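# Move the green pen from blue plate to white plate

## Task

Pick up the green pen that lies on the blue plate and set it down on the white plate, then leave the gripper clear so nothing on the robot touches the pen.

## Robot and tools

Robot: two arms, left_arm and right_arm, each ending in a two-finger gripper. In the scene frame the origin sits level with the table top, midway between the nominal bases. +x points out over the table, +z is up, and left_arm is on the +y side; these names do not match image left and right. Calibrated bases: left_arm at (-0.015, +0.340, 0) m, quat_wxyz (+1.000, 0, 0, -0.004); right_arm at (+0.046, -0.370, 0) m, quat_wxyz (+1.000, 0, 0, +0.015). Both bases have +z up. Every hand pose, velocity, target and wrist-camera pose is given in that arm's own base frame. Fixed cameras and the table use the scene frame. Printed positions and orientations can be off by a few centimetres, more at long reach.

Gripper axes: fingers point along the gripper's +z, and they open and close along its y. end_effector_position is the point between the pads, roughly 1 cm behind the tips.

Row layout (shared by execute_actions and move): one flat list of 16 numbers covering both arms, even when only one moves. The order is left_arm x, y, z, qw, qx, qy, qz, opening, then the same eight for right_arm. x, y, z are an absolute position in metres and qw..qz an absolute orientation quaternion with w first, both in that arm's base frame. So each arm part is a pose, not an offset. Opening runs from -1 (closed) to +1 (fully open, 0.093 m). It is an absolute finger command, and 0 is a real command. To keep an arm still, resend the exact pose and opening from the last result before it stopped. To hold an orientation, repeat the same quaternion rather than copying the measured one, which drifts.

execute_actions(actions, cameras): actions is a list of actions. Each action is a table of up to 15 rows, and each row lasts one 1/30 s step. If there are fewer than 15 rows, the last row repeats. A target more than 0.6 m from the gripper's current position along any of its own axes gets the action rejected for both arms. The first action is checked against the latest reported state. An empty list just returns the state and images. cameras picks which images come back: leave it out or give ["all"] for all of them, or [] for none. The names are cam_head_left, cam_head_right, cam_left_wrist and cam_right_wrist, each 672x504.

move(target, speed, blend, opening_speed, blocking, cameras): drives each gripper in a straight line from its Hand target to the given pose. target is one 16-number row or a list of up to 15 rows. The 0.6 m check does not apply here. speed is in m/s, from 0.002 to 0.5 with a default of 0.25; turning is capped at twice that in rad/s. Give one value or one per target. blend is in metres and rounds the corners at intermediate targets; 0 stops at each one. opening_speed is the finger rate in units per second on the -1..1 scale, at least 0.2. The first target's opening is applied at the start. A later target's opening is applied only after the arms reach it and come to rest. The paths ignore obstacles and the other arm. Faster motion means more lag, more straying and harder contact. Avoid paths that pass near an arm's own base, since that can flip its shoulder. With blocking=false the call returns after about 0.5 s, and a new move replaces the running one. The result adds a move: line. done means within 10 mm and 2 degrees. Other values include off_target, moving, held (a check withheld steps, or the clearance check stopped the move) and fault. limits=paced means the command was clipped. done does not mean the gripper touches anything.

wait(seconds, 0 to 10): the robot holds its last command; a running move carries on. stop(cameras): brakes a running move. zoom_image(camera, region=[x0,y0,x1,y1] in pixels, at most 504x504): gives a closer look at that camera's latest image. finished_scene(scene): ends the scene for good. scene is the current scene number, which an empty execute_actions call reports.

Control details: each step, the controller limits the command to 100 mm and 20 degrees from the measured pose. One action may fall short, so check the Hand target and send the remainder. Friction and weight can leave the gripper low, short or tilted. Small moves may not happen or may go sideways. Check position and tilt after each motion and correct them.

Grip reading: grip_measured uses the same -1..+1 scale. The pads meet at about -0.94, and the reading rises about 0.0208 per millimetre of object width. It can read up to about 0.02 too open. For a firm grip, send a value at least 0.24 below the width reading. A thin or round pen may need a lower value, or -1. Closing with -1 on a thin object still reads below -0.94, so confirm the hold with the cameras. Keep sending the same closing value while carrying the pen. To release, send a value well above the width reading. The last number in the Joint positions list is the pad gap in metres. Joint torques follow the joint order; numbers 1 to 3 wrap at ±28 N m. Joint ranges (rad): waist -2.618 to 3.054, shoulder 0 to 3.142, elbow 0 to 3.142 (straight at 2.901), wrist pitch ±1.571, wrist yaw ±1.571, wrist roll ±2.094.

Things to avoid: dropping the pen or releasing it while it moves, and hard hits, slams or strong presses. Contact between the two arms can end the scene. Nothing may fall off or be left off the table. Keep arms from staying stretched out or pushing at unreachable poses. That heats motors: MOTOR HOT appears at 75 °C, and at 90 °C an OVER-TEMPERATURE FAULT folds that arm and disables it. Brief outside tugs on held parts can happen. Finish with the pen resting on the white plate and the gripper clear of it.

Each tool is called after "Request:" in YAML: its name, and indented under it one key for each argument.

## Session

Request:
execute_actions:
  actions: []

Scene clock: 0.00 s.
left_arm: end_effector_position=(+0.4094, -0.1553, +0.2796) grip_measured=+1.000 end_effector_quat_wxyz=(+0.279, +0.476, +0.794, -0.253) | right_arm: end_effector_position=(+0.3157, -0.1342, +0.3667) grip_measured=+1.000 end_effector_quat_wxyz=(+0.631, +0.105, +0.685, -0.348)
Joint positions: left_arm=[-0.113 1.983 2.211 -1.429 0.696 0.832 0.093] | right_arm=[-0.17 0.925 0.815 0.154 0.486 -0.372 0.093]
Joint velocities: within noise
Joint torques (N m): no reading
Motor temperatures (°C): left_arm=[26 27 28 29 26 28 26] | right_arm=[27 28 25 26 26 27 27]
Heat: left arm: 29 °C; right arm: 28 °C.
Hand target: left_arm +0.4084, -0.1550, +0.2835; +0.283, +0.477, +0.793, -0.251 | right_arm +0.3149, -0.1341, +0.3704; +0.633, +0.106, +0.683, -0.348
Tool commands: left_gripper/opening=+1.0 right_gripper/opening=+1.0

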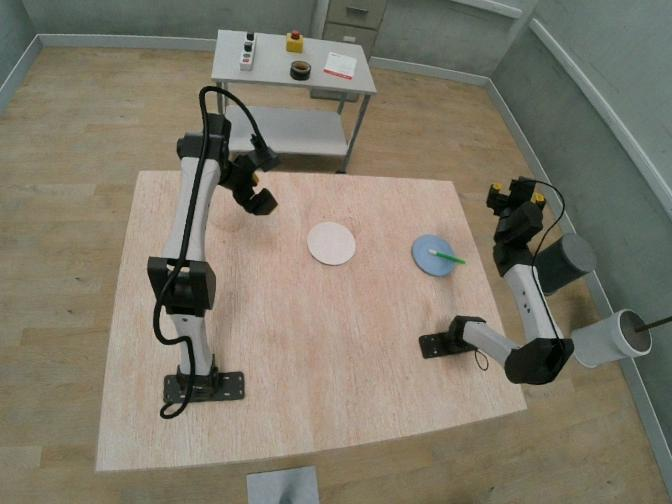

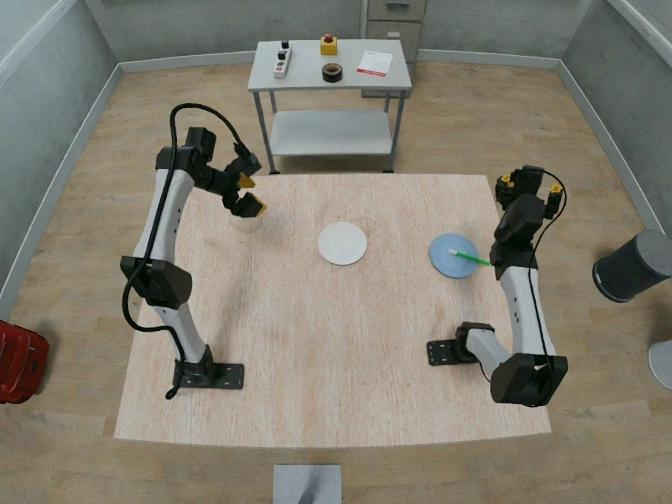

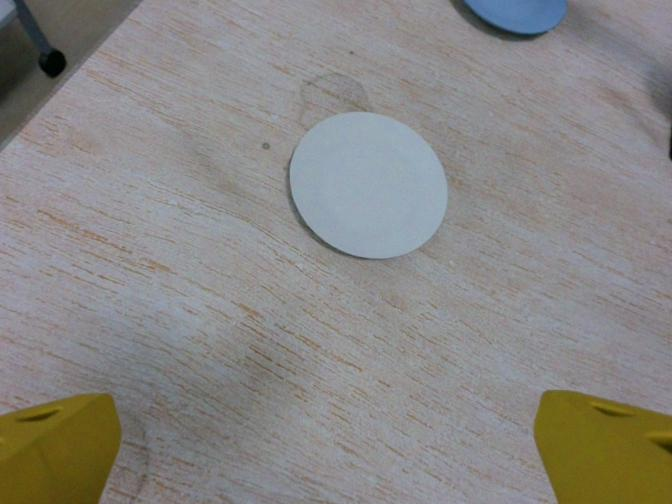

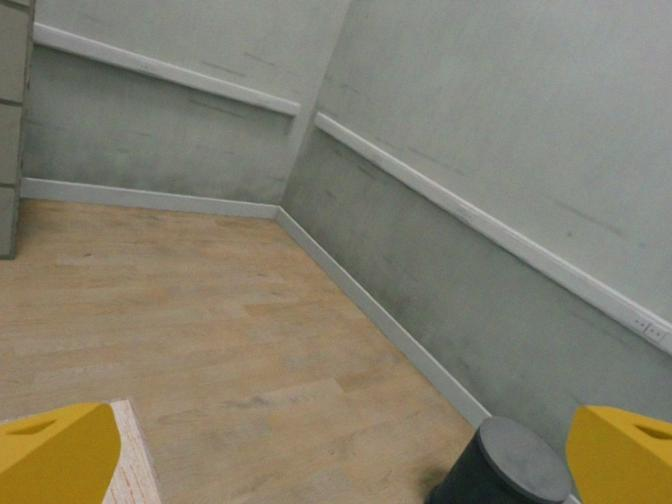

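Request:
move:
  target: [0.30,0.05,0.22,0.13,0,0.991,0,1,0.318,-0.085,0.16,0,-0.559,0.829,0,0.4]
  cameras: ["cam_head_right","cam_right_wrist"]

Scene clock: 15.20 s.
left_arm: end_effector_position=(+0.3121, +0.0464, +0.2242) grip_measured=+1.000 end_effector_quat_wxyz=(+0.145, +0.016, +0.989, -0.006) | right_arm: end_effector_position=(+0.3148, -0.0826, +0.1574) grip_measured=+0.402 end_effector_quat_wxyz=(+0.009, -0.552, +0.833, +0.004)
Joint positions: left_arm=[0.184 1.525 1.605 -1.366 0.069 0.208 0.093] | right_arm=[-0.266 1.775 1.645 -1.436 -0.018 -1.437 0.064]
Joint velocities: within noise
Joint torques (N m): left_arm=[0.72 -6.91 4.88 0.97 -0.12 -0.12] | right_arm=[0.57 -6.91 8.08 0.07 0.02 -0.02]
Motor temperatures (°C): left_arm=[26 31 29 30 26 28 26] | right_arm=[27 28 27 29 26 27 27]
Heat: left arm: 31 °C; right arm: 29 °C.
Hand target: left_arm +0.2997, +0.0496, +0.2207; +0.131, +0.004, +0.991, -0.001 | right_arm +0.3169, -0.0847, +0.1618; +0.002, -0.559, +0.829, -0.002
Off the commanded pose: left_arm 0.013 m, 3 deg | right_arm 0.005 m, 1 deg.
move: off_target (left_arm)
Images, in order (width x height): cam_head_right 672x504, cam_right_wrist 672x504.

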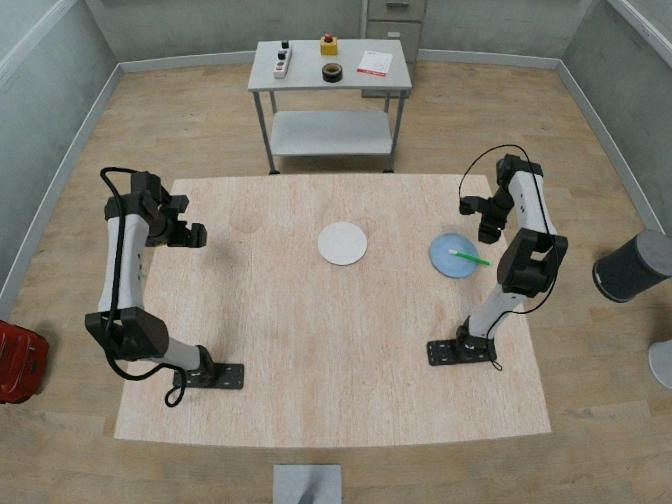

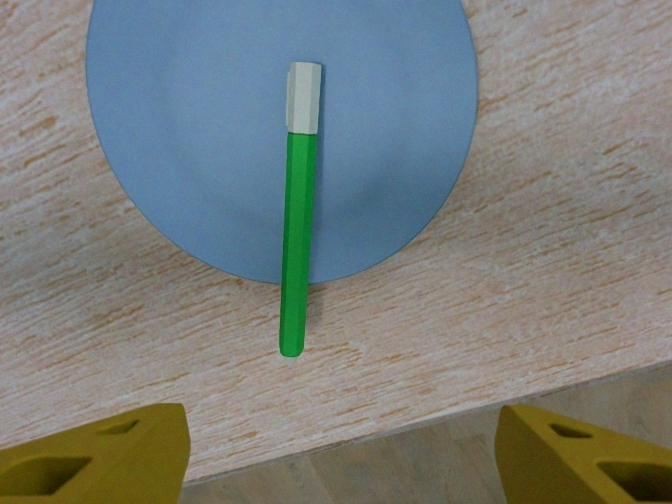

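Request:
move:
  target:
    - [0.30,0.05,0.22,0.13,0,0.991,0,1,0.317,-0.035,0.11,0,-0.534,0.846,0,0]
    - [0.30,0.05,0.22,0.13,0,0.991,0,1,0.316,-0.035,0.035,0,-0.534,0.846,0,0]
  blend: 0.02
  speed: [0.2,0.1]
  cameras: ["cam_head_right","cam_right_wrist"]

Scene clock: 24.13 s.
left_arm: end_effector_position=(+0.3120, +0.0469, +0.2242) grip_measured=+1.000 end_effector_quat_wxyz=(+0.145, +0.012, +0.989, -0.005) | right_arm: end_effector_position=(+0.3179, -0.0329, +0.0427) grip_measured=+0.002 end_effector_quat_wxyz=(+0.008, -0.540, +0.841, +0.003)
Joint positions: left_arm=[0.184 1.525 1.605 -1.366 0.066 0.198 0.093] | right_arm=[-0.111 1.801 1.215 -0.977 -0.015 -1.253 0.045]
Joint velocities: within noise
Joint torques (N m): left_arm=[0.64 -6.68 4.93 0.98 -0.13 -0.12] | right_arm=[0.24 -6.98 3.69 0.57 0.02 0.19]
Motor temperatures (°C): left_arm=[26 31 29 30 26 28 26] | right_arm=[27 30 28 28 26 27 27]
Heat: left arm: 31 °C; right arm: 30 °C.
Hand target: left_arm +0.3003, +0.0499, +0.2201; +0.130, +0.000, +0.992, +0.000 | right_arm +0.3158, -0.0354, +0.0351; -0.001, -0.536, +0.844, -0.001
Off the commanded pose: left_arm 0.013 m, 2 deg | right_arm 0.008 m, 1 deg.
move: off_target (left_arm)
Images, in order (width x height): cam_head_right 672x504, cam_right_wrist 672x504.

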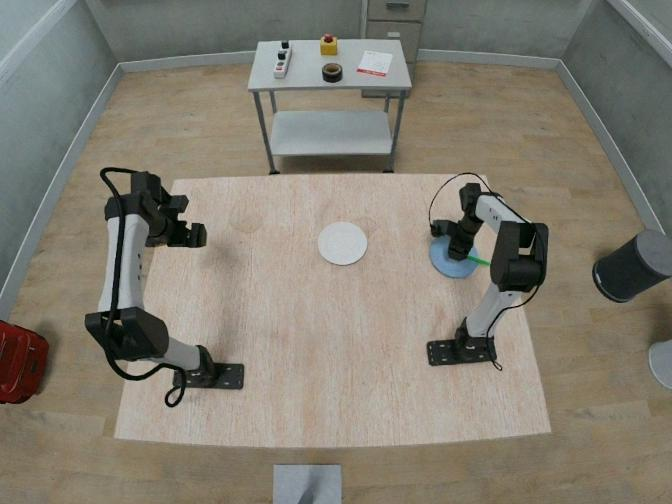

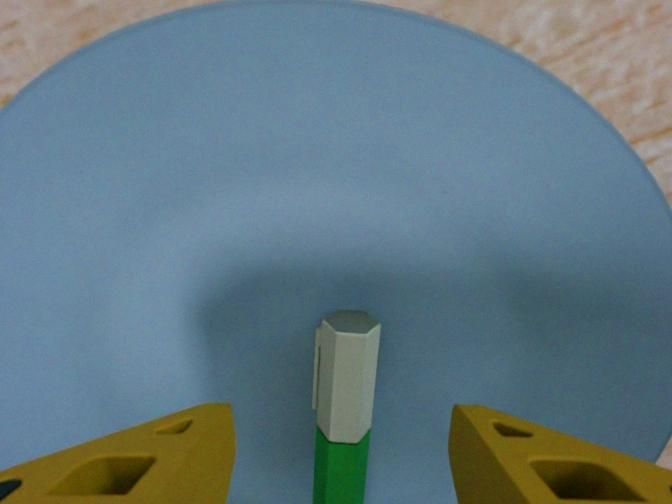

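Request:
move:
  target:
    - [0.30,0.05,0.22,0.13,0,0.991,0,1,0.315,-0.037,0.013,0,-0.534,0.846,0,0]
    - [0.30,0.05,0.22,0.13,0,0.991,0,1,0.315,-0.037,0.013,0,-0.534,0.846,0,-1]
  speed: 0.08
  opening_speed: 0.7
  cameras: ["cam_right_wrist"]

Scene clock: 31.90 s.
left_arm: end_effector_position=(+0.3120, +0.0469, +0.2242) grip_measured=+1.000 end_effector_quat_wxyz=(+0.145, +0.012, +0.989, -0.005) | right_arm: end_effector_position=(+0.3211, -0.0338, +0.0245) grip_measured=-0.843 end_effector_quat_wxyz=(+0.014, -0.539, +0.842, -0.003)
Joint positions: left_arm=[0.184 1.525 1.605 -1.366 0.066 0.198 0.093] | right_arm=[-0.111 1.824 1.167 -0.888 -0.012 -1.25 0.005]
Joint velocities: within noise
Joint torques (N m): left_arm=[0.64 -6.68 4.94 0.98 -0.12 -0.11] | right_arm=[-0.25 -6.32 3.12 0.59 -0.04 0.17]
Motor temperatures (°C): left_arm=[26 32 29 30 26 28 26] | right_arm=[27 30 28 28 26 27 27]
Heat: left arm: 32 °C; right arm: 30 °C.
Hand target: left_arm +0.3003, +0.0498, +0.2201; +0.130, +0.000, +0.992, +0.000 | right_arm +0.3147, -0.0368, +0.0134; +0.000, -0.533, +0.846, +0.000
Off the commanded pose: left_arm 0.013 m, 2 deg | right_arm 0.013 m, 2 deg.
move: off_target (left_arm, right_arm); target 2's new opening was sent with right_arm's hand 0.013 m and 1 deg from that target
Images, in order (width x height): cam_right_wrist 672x504.

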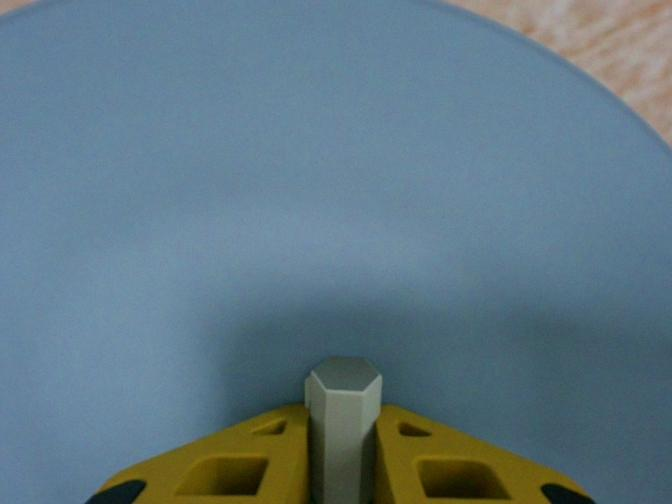

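Request:
move:
  target:
    - [0.30,0.05,0.22,0.13,0,0.991,0,1,0.32,-0.034,0.12,0,-0.534,0.846,0,-1]
    - [0.30,0.05,0.22,0.13,0,0.991,0,1,0.37,0.35,0.12,0,-0.534,0.846,0,-1]
  blend: 0.03
  speed: 0.2
  cameras: ["cam_head_right","cam_right_wrist"]

Request:
zoom_image:
  camera: "cam_head_right"
  region: [270, 180, 420, 300]

Scene clock: 41.00 s.
left_arm: end_effector_position=(+0.3120, +0.0469, +0.2242) grip_measured=+1.000 end_effector_quat_wxyz=(+0.145, +0.012, +0.989, -0.005) | right_arm: end_effector_position=(+0.3675, +0.3549, +0.1210) grip_measured=-0.852 end_effector_quat_wxyz=(+0.081, -0.543, +0.836, +0.022)
Joint positions: left_arm=[0.184 1.525 1.605 -1.366 0.066 0.198 0.093] | right_arm=[0.763 2.539 2.692 -1.557 -0.014 -0.388 0.004]
Joint velocities: within noise
Joint torques (N m): left_arm=[0.64 -6.68 4.93 0.98 -0.12 -0.11] | right_arm=[-0.31 -12.1 8.02 0.5 0.04 0.21]
Motor temperatures (°C): left_arm=[26 32 29 31 26 28 26] | right_arm=[27 32 28 27 26 27 27]
Heat: left arm: 32 °C; right arm: 32 °C.
Hand target: left_arm +0.3003, +0.0498, +0.2201; +0.130, +0.000, +0.992, +0.000 | right_arm +0.3700, +0.3493, +0.1194; +0.075, -0.535, +0.841, +0.014
Off the commanded pose: left_arm 0.013 m, 2 deg | right_arm 0.006 m, 10 deg.
joint sent to its limit (right arm) — joint 4 (wrist pitch), lower limit. The joint targets are off in orientation, not in position.
move: off_target (left_arm, right_arm)
Images, in order (width x height): cam_head_right 672x504, cam_right_wrist 672x504.

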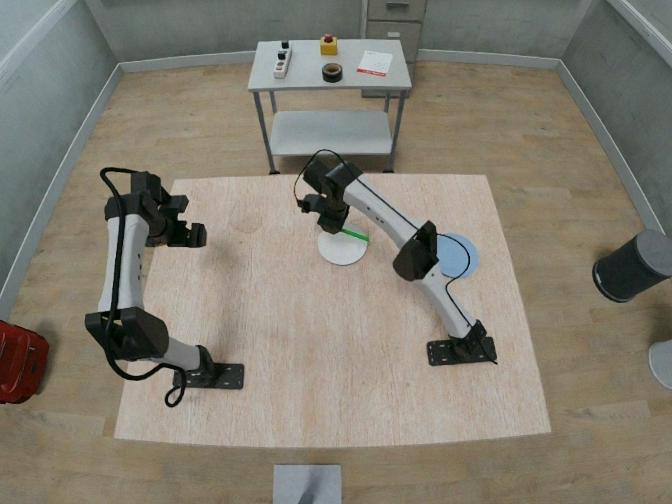

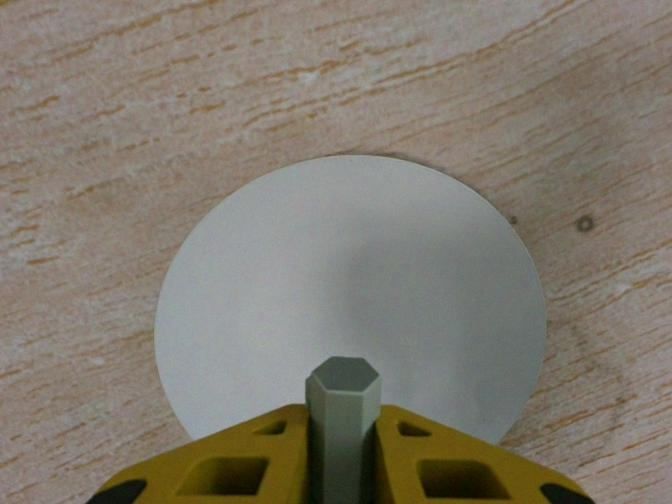

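Scaled by 3.360.

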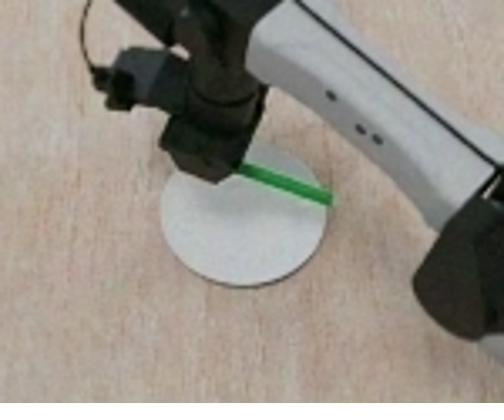

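Request:
move:
  target:
    - [0.30,0.05,0.22,0.13,0,0.991,0,1,0.399,0.381,0.07,0,-0.534,0.846,0,-1]
    - [0.30,0.05,0.22,0.13,0,0.991,0,1,0.399,0.381,0.026,0,-0.534,0.846,0,-1]
  blend: 0.01
  speed: 0.1
  cameras: ["cam_head_right","cam_right_wrist"]

Request:
zoom_image:
  camera: "cam_head_right"
  region: [270, 180, 420, 300]

Scene clock: 51.97 s.
left_arm: end_effector_position=(+0.3120, +0.0469, +0.2242) grip_measured=+1.000 end_effector_quat_wxyz=(+0.145, +0.012, +0.989, -0.005) | right_arm: end_effector_position=(+0.3900, +0.3753, +0.0352) grip_measured=-0.852 end_effector_quat_wxyz=(+0.063, -0.535, +0.842, +0.017)
Joint positions: left_arm=[0.184 1.525 1.605 -1.366 0.066 0.198 0.093] | right_arm=[0.763 2.794 2.844 -1.491 -0.009 -0.368 0.004]
Joint velocities: within noise
Joint torques (N m): left_arm=[0.64 -6.68 4.92 0.98 -0.12 -0.11] | right_arm=[0.06 -12.12 7.38 1.12 0.02 0.18]
Motor temperatures (°C): left_arm=[26 33 29 31 26 28 26] | right_arm=[27 36 30 27 26 27 28]
Heat: left arm: 33 °C; right arm: 36 °C.
Hand target: left_arm +0.3003, +0.0498, +0.2201; +0.130, +0.000, +0.992, +0.000 | right_arm +0.3985, +0.3795, +0.0261; +0.075, -0.529, +0.845, +0.014
Off the commanded pose: left_arm 0.013 m, 2 deg | right_arm 0.014 m, 7 deg.
elbow stopped short (right arm): the move would have taken joint 3 (elbow) straighter than the controller allows.
move: off_target (left_arm, right_arm)
Images, in order (width x height): cam_head_right 672x504, cam_right_wrist 672x504.

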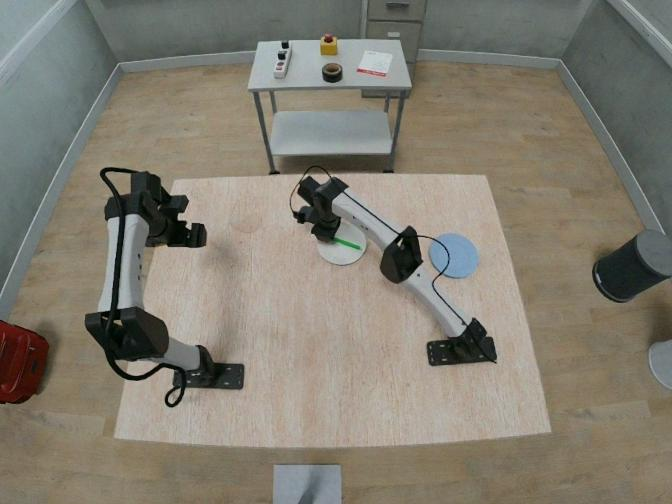

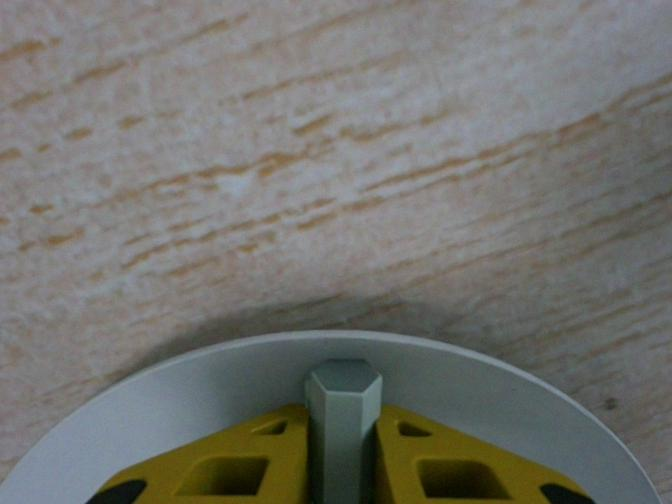

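Scaled by 3.360.

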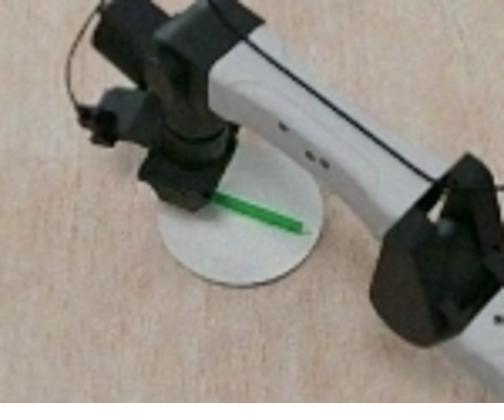

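Request:
move:
  target:
    - [0.30,0.05,0.22,0.13,0,0.991,0,1,0.388,0.358,0.034,0,-0.534,0.846,0,-1]
    - [0.30,0.05,0.22,0.13,0,0.991,0,1,0.388,0.356,0.010,0,-0.534,0.846,0,-1]
  speed: 0.08
  blend: 0.005
  cameras: ["cam_head_right","cam_right_wrist"]

Request:
zoom_image:
  camera: "cam_head_right"
  region: [270, 180, 420, 300]

Scene clock: 60.80 s.
left_arm: end_effector_position=(+0.3120, +0.0469, +0.2242) grip_measured=+1.000 end_effector_quat_wxyz=(+0.145, +0.012, +0.989, -0.005) | right_arm: end_effector_position=(+0.3880, +0.3632, +0.0297) grip_measured=-0.852 end_effector_quat_wxyz=(+0.040, -0.532, +0.846, +0.013)
Joint positions: left_arm=[0.184 1.525 1.605 -1.366 0.066 0.198 0.093] | right_arm=[0.749 2.806 2.851 -1.532 -0.011 -0.374 0.004]
Joint velocities: within noise
Joint torques (N m): left_arm=[0.64 -6.68 4.93 0.98 -0.12 -0.11] | right_arm=[-0.34 -10.71 6.74 0.37 -0.03 -0.03]
Motor temperatures (°C): left_arm=[26 33 29 31 26 28 26] | right_arm=[27 37 31 28 26 27 28]
Heat: left arm: 33 °C; right arm: 37 °C.
Hand target: left_arm +0.3003, +0.0498, +0.2201; +0.130, +0.000, +0.992, +0.000 | right_arm +0.3871, +0.3557, +0.0104; +0.017, -0.534, +0.845, +0.004
Off the commanded pose: left_arm 0.013 m, 2 deg | right_arm 0.021 m, 5 deg.
elbow stopped short (right arm): the move would have taken joint 3 (elbow) straighter than the controller allows.
move: off_target (left_arm, right_arm)
Images, in order (width x height): cam_head_right 672x504, cam_right_wrist 672x504.

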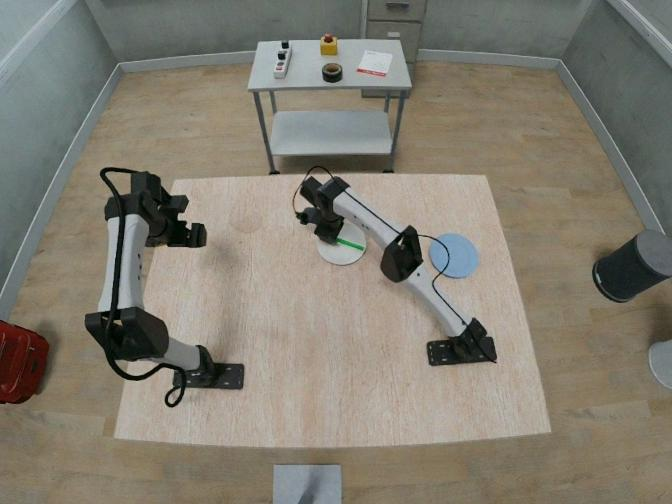

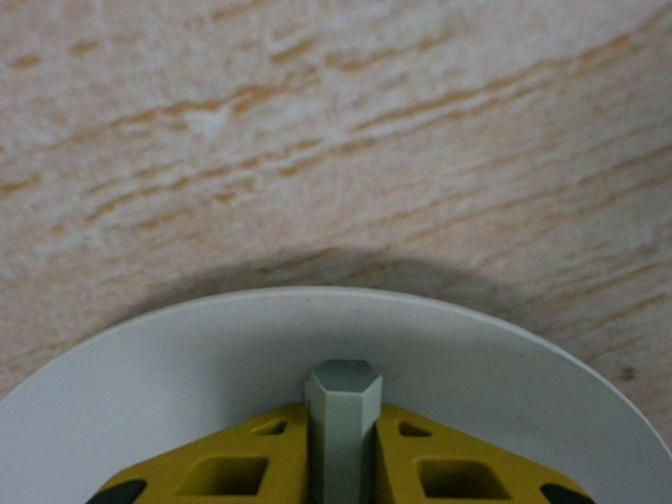

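Scaled by 3.360.

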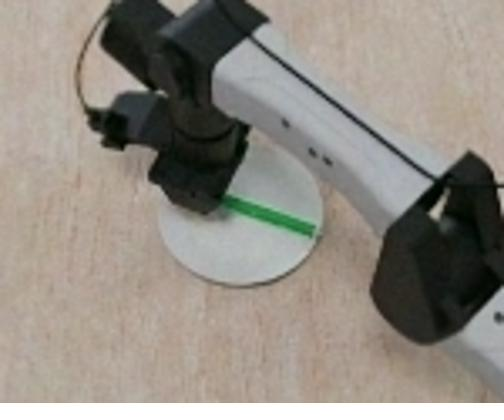

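Request:
move:
  target:
    - [0.30,0.05,0.22,0.13,0,0.991,0,1,0.366,0.361,0.03,0,-0.534,0.846,0,-1]
    - [0.30,0.05,0.22,0.13,0,0.991,0,1,0.366,0.359,0.010,0,-0.534,0.846,0,-1]
  speed: 0.08
  blend: 0.005
  cameras: ["cam_head_right","cam_right_wrist"]

Request:
zoom_image:
  camera: "cam_head_right"
  region: [270, 180, 420, 300]

Scene clock: 69.13 s.
left_arm: end_effector_position=(+0.3120, +0.0469, +0.2242) grip_measured=+1.000 end_effector_quat_wxyz=(+0.145, +0.012, +0.989, -0.005) | right_arm: end_effector_position=(+0.3827, +0.3676, +0.0285) grip_measured=-0.852 end_effector_quat_wxyz=(+0.039, -0.536, +0.843, +0.010)
Joint positions: left_arm=[0.184 1.525 1.605 -1.366 0.066 0.198 0.093] | right_arm=[0.764 2.777 2.787 -1.5 -0.005 -0.368 0.004]
Joint velocities: within noise
Joint torques (N m): left_arm=[0.64 -6.68 4.94 0.98 -0.12 -0.11] | right_arm=[1.11 -13.68 2.26 0.16 -0.03 0.19]
Motor temperatures (°C): left_arm=[26 33 29 31 26 28 26] | right_arm=[27 38 30 27 26 27 28]
Heat: left arm: 33 °C; right arm: 38 °C.
Hand target: left_arm +0.3003, +0.0498, +0.2201; +0.130, +0.000, +0.992, +0.000 | right_arm +0.3669, +0.3590, +0.0110; -0.004, -0.536, +0.844, -0.002
Off the commanded pose: left_arm 0.013 m, 2 deg | right_arm 0.026 m, 5 deg.
move: off_target (left_arm, right_arm)
Images, in order (width x height): cam_head_right 672x504, cam_right_wrist 672x504.

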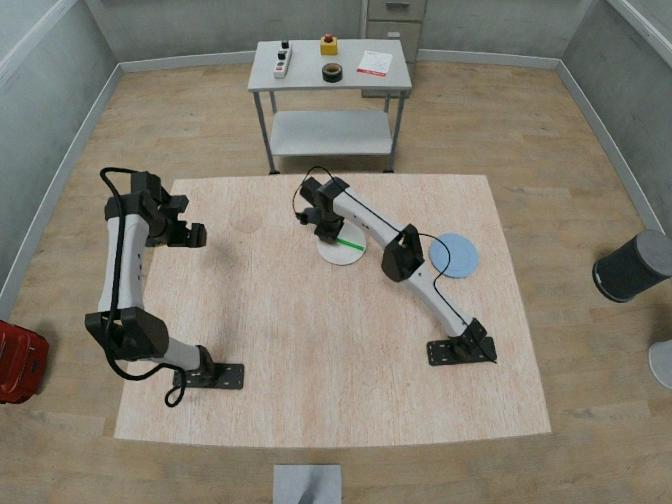

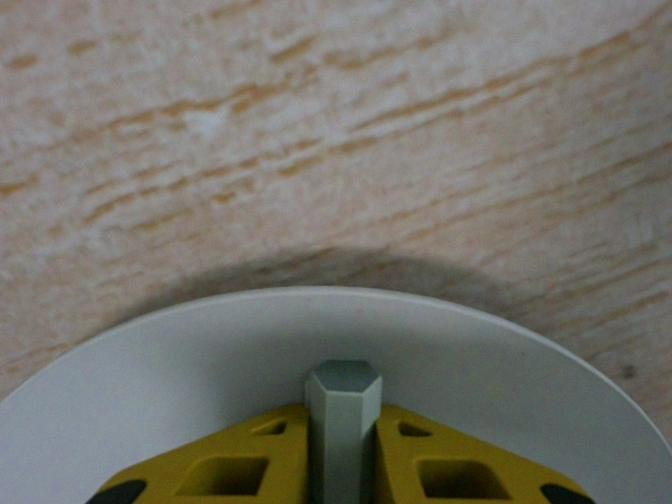

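Scaled by 3.360.

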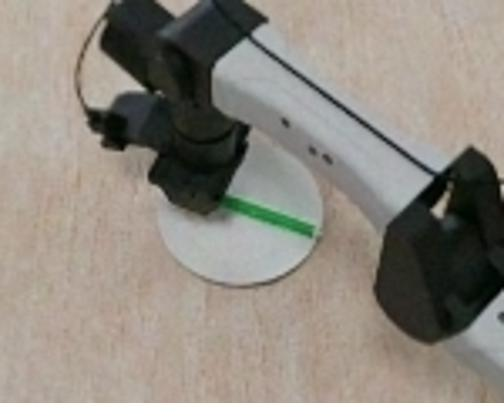

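Request:
move:
  target:
    - [0.30,0.05,0.22,0.13,0,0.991,0,1,0.372,0.366,0.06,0,-0.534,0.846,0,-1]
    - [0.30,0.05,0.22,0.13,0,0.991,0,1,0.365,0.366,0.035,0,-0.534,0.846,0,-1]
    - [0.30,0.05,0.22,0.13,0,0.991,0,1,0.365,0.366,0.013,0,-0.534,0.846,0,-1]
  speed: 0.08
  blend: 0.005
  cameras: ["cam_head_right","cam_right_wrist"]

Request:
zoom_image:
  camera: "cam_head_right"
  region: [270, 180, 420, 300]

Scene clock: 76.33 s.
left_arm: end_effector_position=(+0.3120, +0.0469, +0.2242) grip_measured=+1.000 end_effector_quat_wxyz=(+0.145, +0.012, +0.989, -0.005) | right_arm: end_effector_position=(+0.3671, +0.3655, +0.0293) grip_measured=-0.852 end_effector_quat_wxyz=(+0.014, -0.537, +0.843, +0.005)
Joint positions: left_arm=[0.184 1.525 1.605 -1.366 0.066 0.198 0.093] | right_arm=[0.782 2.784 2.807 -1.564 -0.005 -0.352 0.004]
Joint velocities: within noise
Joint torques (N m): left_arm=[0.65 -6.69 4.93 0.98 -0.12 -0.11] | right_arm=[0.58 -11.69 5.7 0.48 -0.07 0.2]
Motor temperatures (°C): left_arm=[26 33 29 31 26 28 26] | right_arm=[27 40 30 27 26 27 28]
Heat: left arm: 33 °C; right arm: 40 °C.
Hand target: left_arm +0.3003, +0.0498, +0.2201; +0.130, +0.000, +0.992, +0.000 | right_arm +0.3645, +0.3656, +0.0132; +0.001, -0.534, +0.845, +0.000
Off the commanded pose: left_arm 0.013 m, 2 deg | right_arm 0.016 m, 2 deg.
move: off_target (left_arm, right_arm)
Images, in order (width x height): cam_head_right 672x504, cam_right_wrist 672x504.

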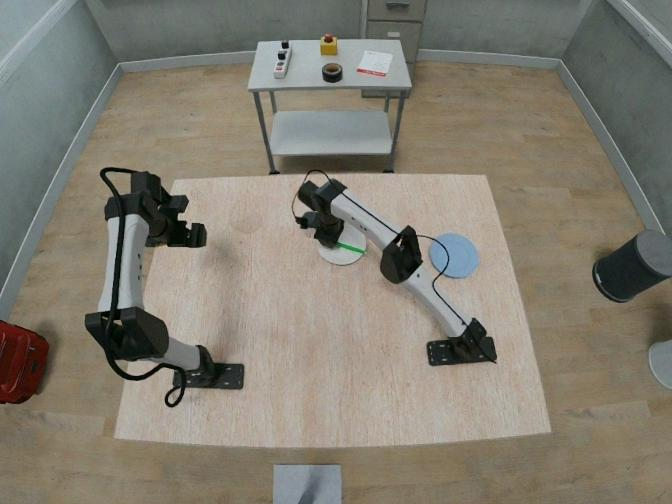

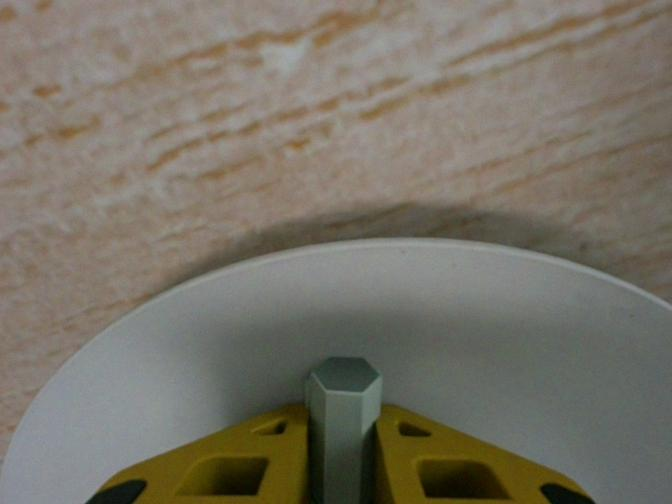

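Scaled by 3.360.

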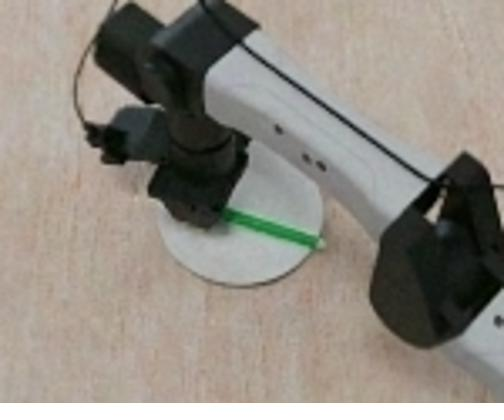

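Request:
move:
  target:
    - [0.30,0.05,0.22,0.13,0,0.991,0,1,0.371,0.378,0.05,0,-0.534,0.846,0,-1]
    - [0.30,0.05,0.22,0.13,0,0.991,0,1,0.371,0.378,0.025,0,-0.534,0.846,0,-1]
    - [0.30,0.05,0.22,0.13,0,0.991,0,1,0.37,0.378,0.007,0,-0.534,0.846,0,-1]
  speed: 0.08
  blend: 0.005
  cameras: ["cam_head_right","cam_right_wrist"]

Request:
zoom_image:
  camera: "cam_head_right"
  region: [270, 180, 420, 300]

Scene clock: 83.23 s.
left_arm: end_effector_position=(+0.3120, +0.0469, +0.2242) grip_measured=+1.000 end_effector_quat_wxyz=(+0.145, +0.012, +0.989, -0.005) | right_arm: end_effector_position=(+0.3667, +0.3710, +0.0287) grip_measured=-0.852 end_effector_quat_wxyz=(+0.020, -0.536, +0.844, +0.007)
Joint positions: left_arm=[0.184 1.525 1.605 -1.366 0.066 0.198 0.093] | right_arm=[0.79 2.808 2.852 -1.574 -0.005 -0.342 0.004]
Joint velocities: within noise
Joint torques (N m): left_arm=[0.65 -6.68 4.93 0.98 -0.12 -0.11] | right_arm=[0.7 -10.19 6.56 0.86 -0.06 0.2]
Motor temperatures (°C): left_arm=[26 33 29 31 26 28 26] | right_arm=[27 41 30 27 26 27 28]
Heat: left arm: 33 °C; right arm: 41 °C.
Hand target: left_arm +0.3003, +0.0498, +0.2201; +0.130, +0.000, +0.992, +0.000 | right_arm +0.3685, +0.3765, +0.0073; +0.018, -0.534, +0.845, +0.004
Off the commanded pose: left_arm 0.013 m, 2 deg | right_arm 0.023 m, 2 deg.
elbow stopped short (right arm): the move would have taken joint 3 (elbow) straighter than the controller allows.
move: off_target (left_arm, right_arm)
Images, in order (width x height): cam_head_right 672x504, cam_right_wrist 672x504.

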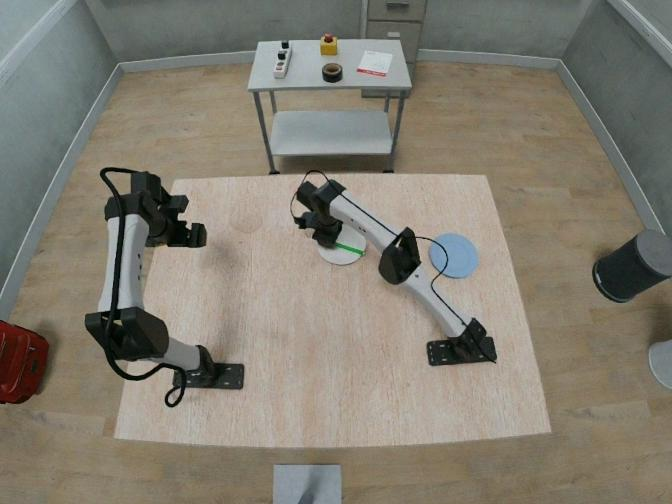

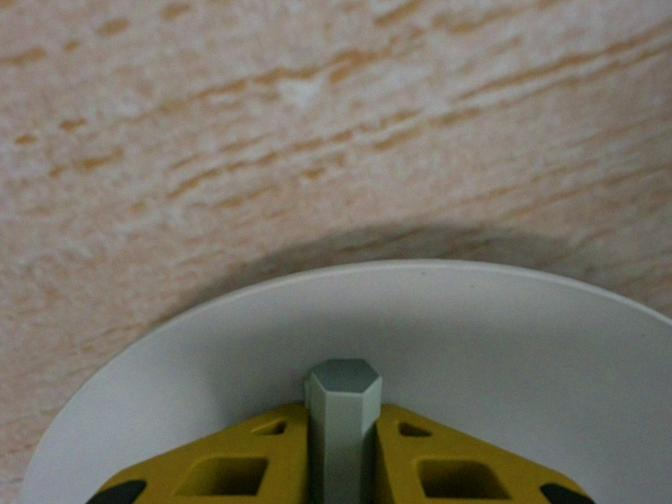

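Scaled by 3.360.

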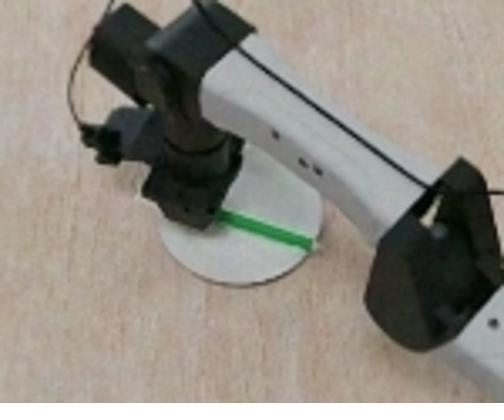

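Request:
move:
  target:
    - [0.30,0.05,0.22,0.13,0,0.991,0,1,0.369,0.376,0.010,0,-0.534,0.846,0,-0.35]
    - [0.30,0.05,0.22,0.13,0,0.991,0,1,0.362,0.372,0.11,0,-0.534,0.846,0,-0.35]
  speed: 0.1
  opening_speed: 0.6
  cameras: ["cam_head_right","cam_right_wrist"]

Request:
zoom_image:
  camera: "cam_head_right"
  region: [270, 180, 420, 300]

Scene clock: 92.37 s.
left_arm: end_effector_position=(+0.3120, +0.0469, +0.2242) grip_measured=+1.000 end_effector_quat_wxyz=(+0.145, +0.012, +0.989, -0.005) | right_arm: end_effector_position=(+0.3694, +0.3734, +0.0979) grip_measured=-0.352 end_effector_quat_wxyz=(+0.082, -0.534, +0.841, +0.016)
Joint positions: left_arm=[0.184 1.525 1.605 -1.366 0.066 0.198 0.093] | right_arm=[0.793 2.653 2.819 -1.569 0.006 -0.338 0.028]
Joint velocities: within noise
Joint torques (N m): left_arm=[0.65 -6.68 4.93 0.98 -0.12 -0.11] | right_arm=[0.7 -17.77 3.7 0.64 -0.15 0.21]
Motor temperatures (°C): left_arm=[26 34 29 31 26 28 26] | right_arm=[27 43 30 27 26 27 28]
Heat: left arm: 34 °C; right arm: 43 °C.
Hand target: left_arm +0.3003, +0.0498, +0.2201; +0.130, +0.000, +0.992, +0.000 | right_arm +0.3623, +0.3719, +0.1091; +0.081, -0.532, +0.843, +0.019
Off the commanded pose: left_arm 0.013 m, 2 deg | right_arm 0.014 m, 10 deg.
elbow stopped short (right arm): the move would have taken joint 3 (elbow) straighter than the controller allows.
joint sent to its limit (right arm) — joint 4 (wrist pitch), lower limit. The joint targets are off in orientation, not in position.
move: off_target (left_arm, right_arm)
Images, in order (width x height): cam_head_right 672x504, cam_right_wrist 672x504.

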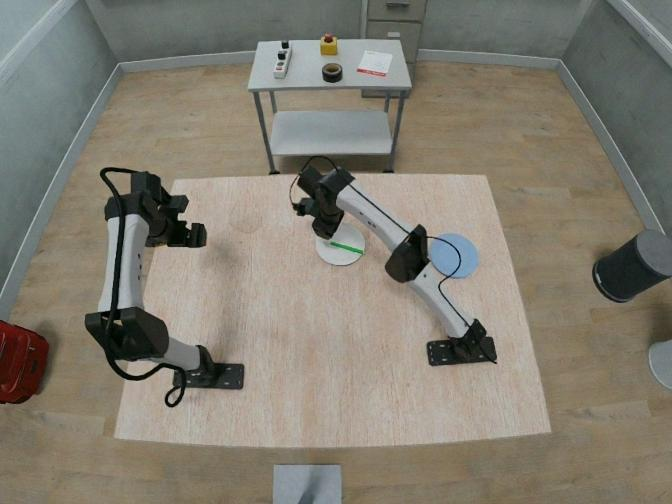

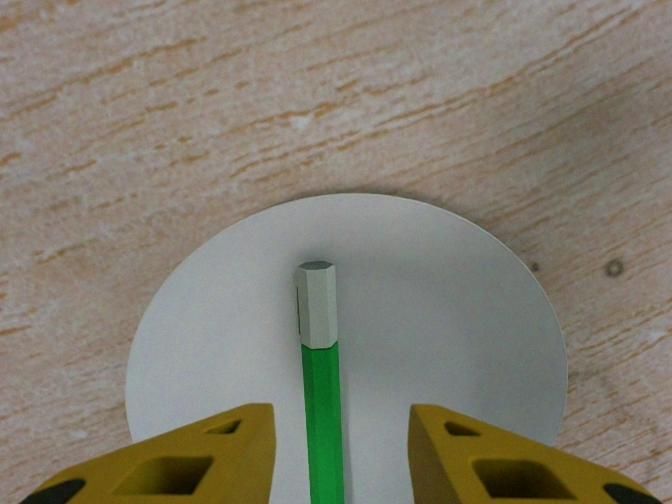

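Scaled by 3.360.

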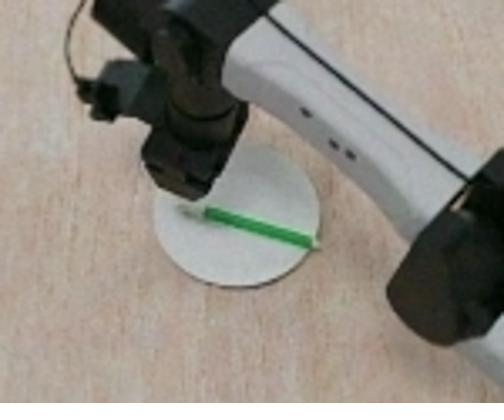

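Request:
finished_scene:
  scene: 2

The scene is finished: the task was done.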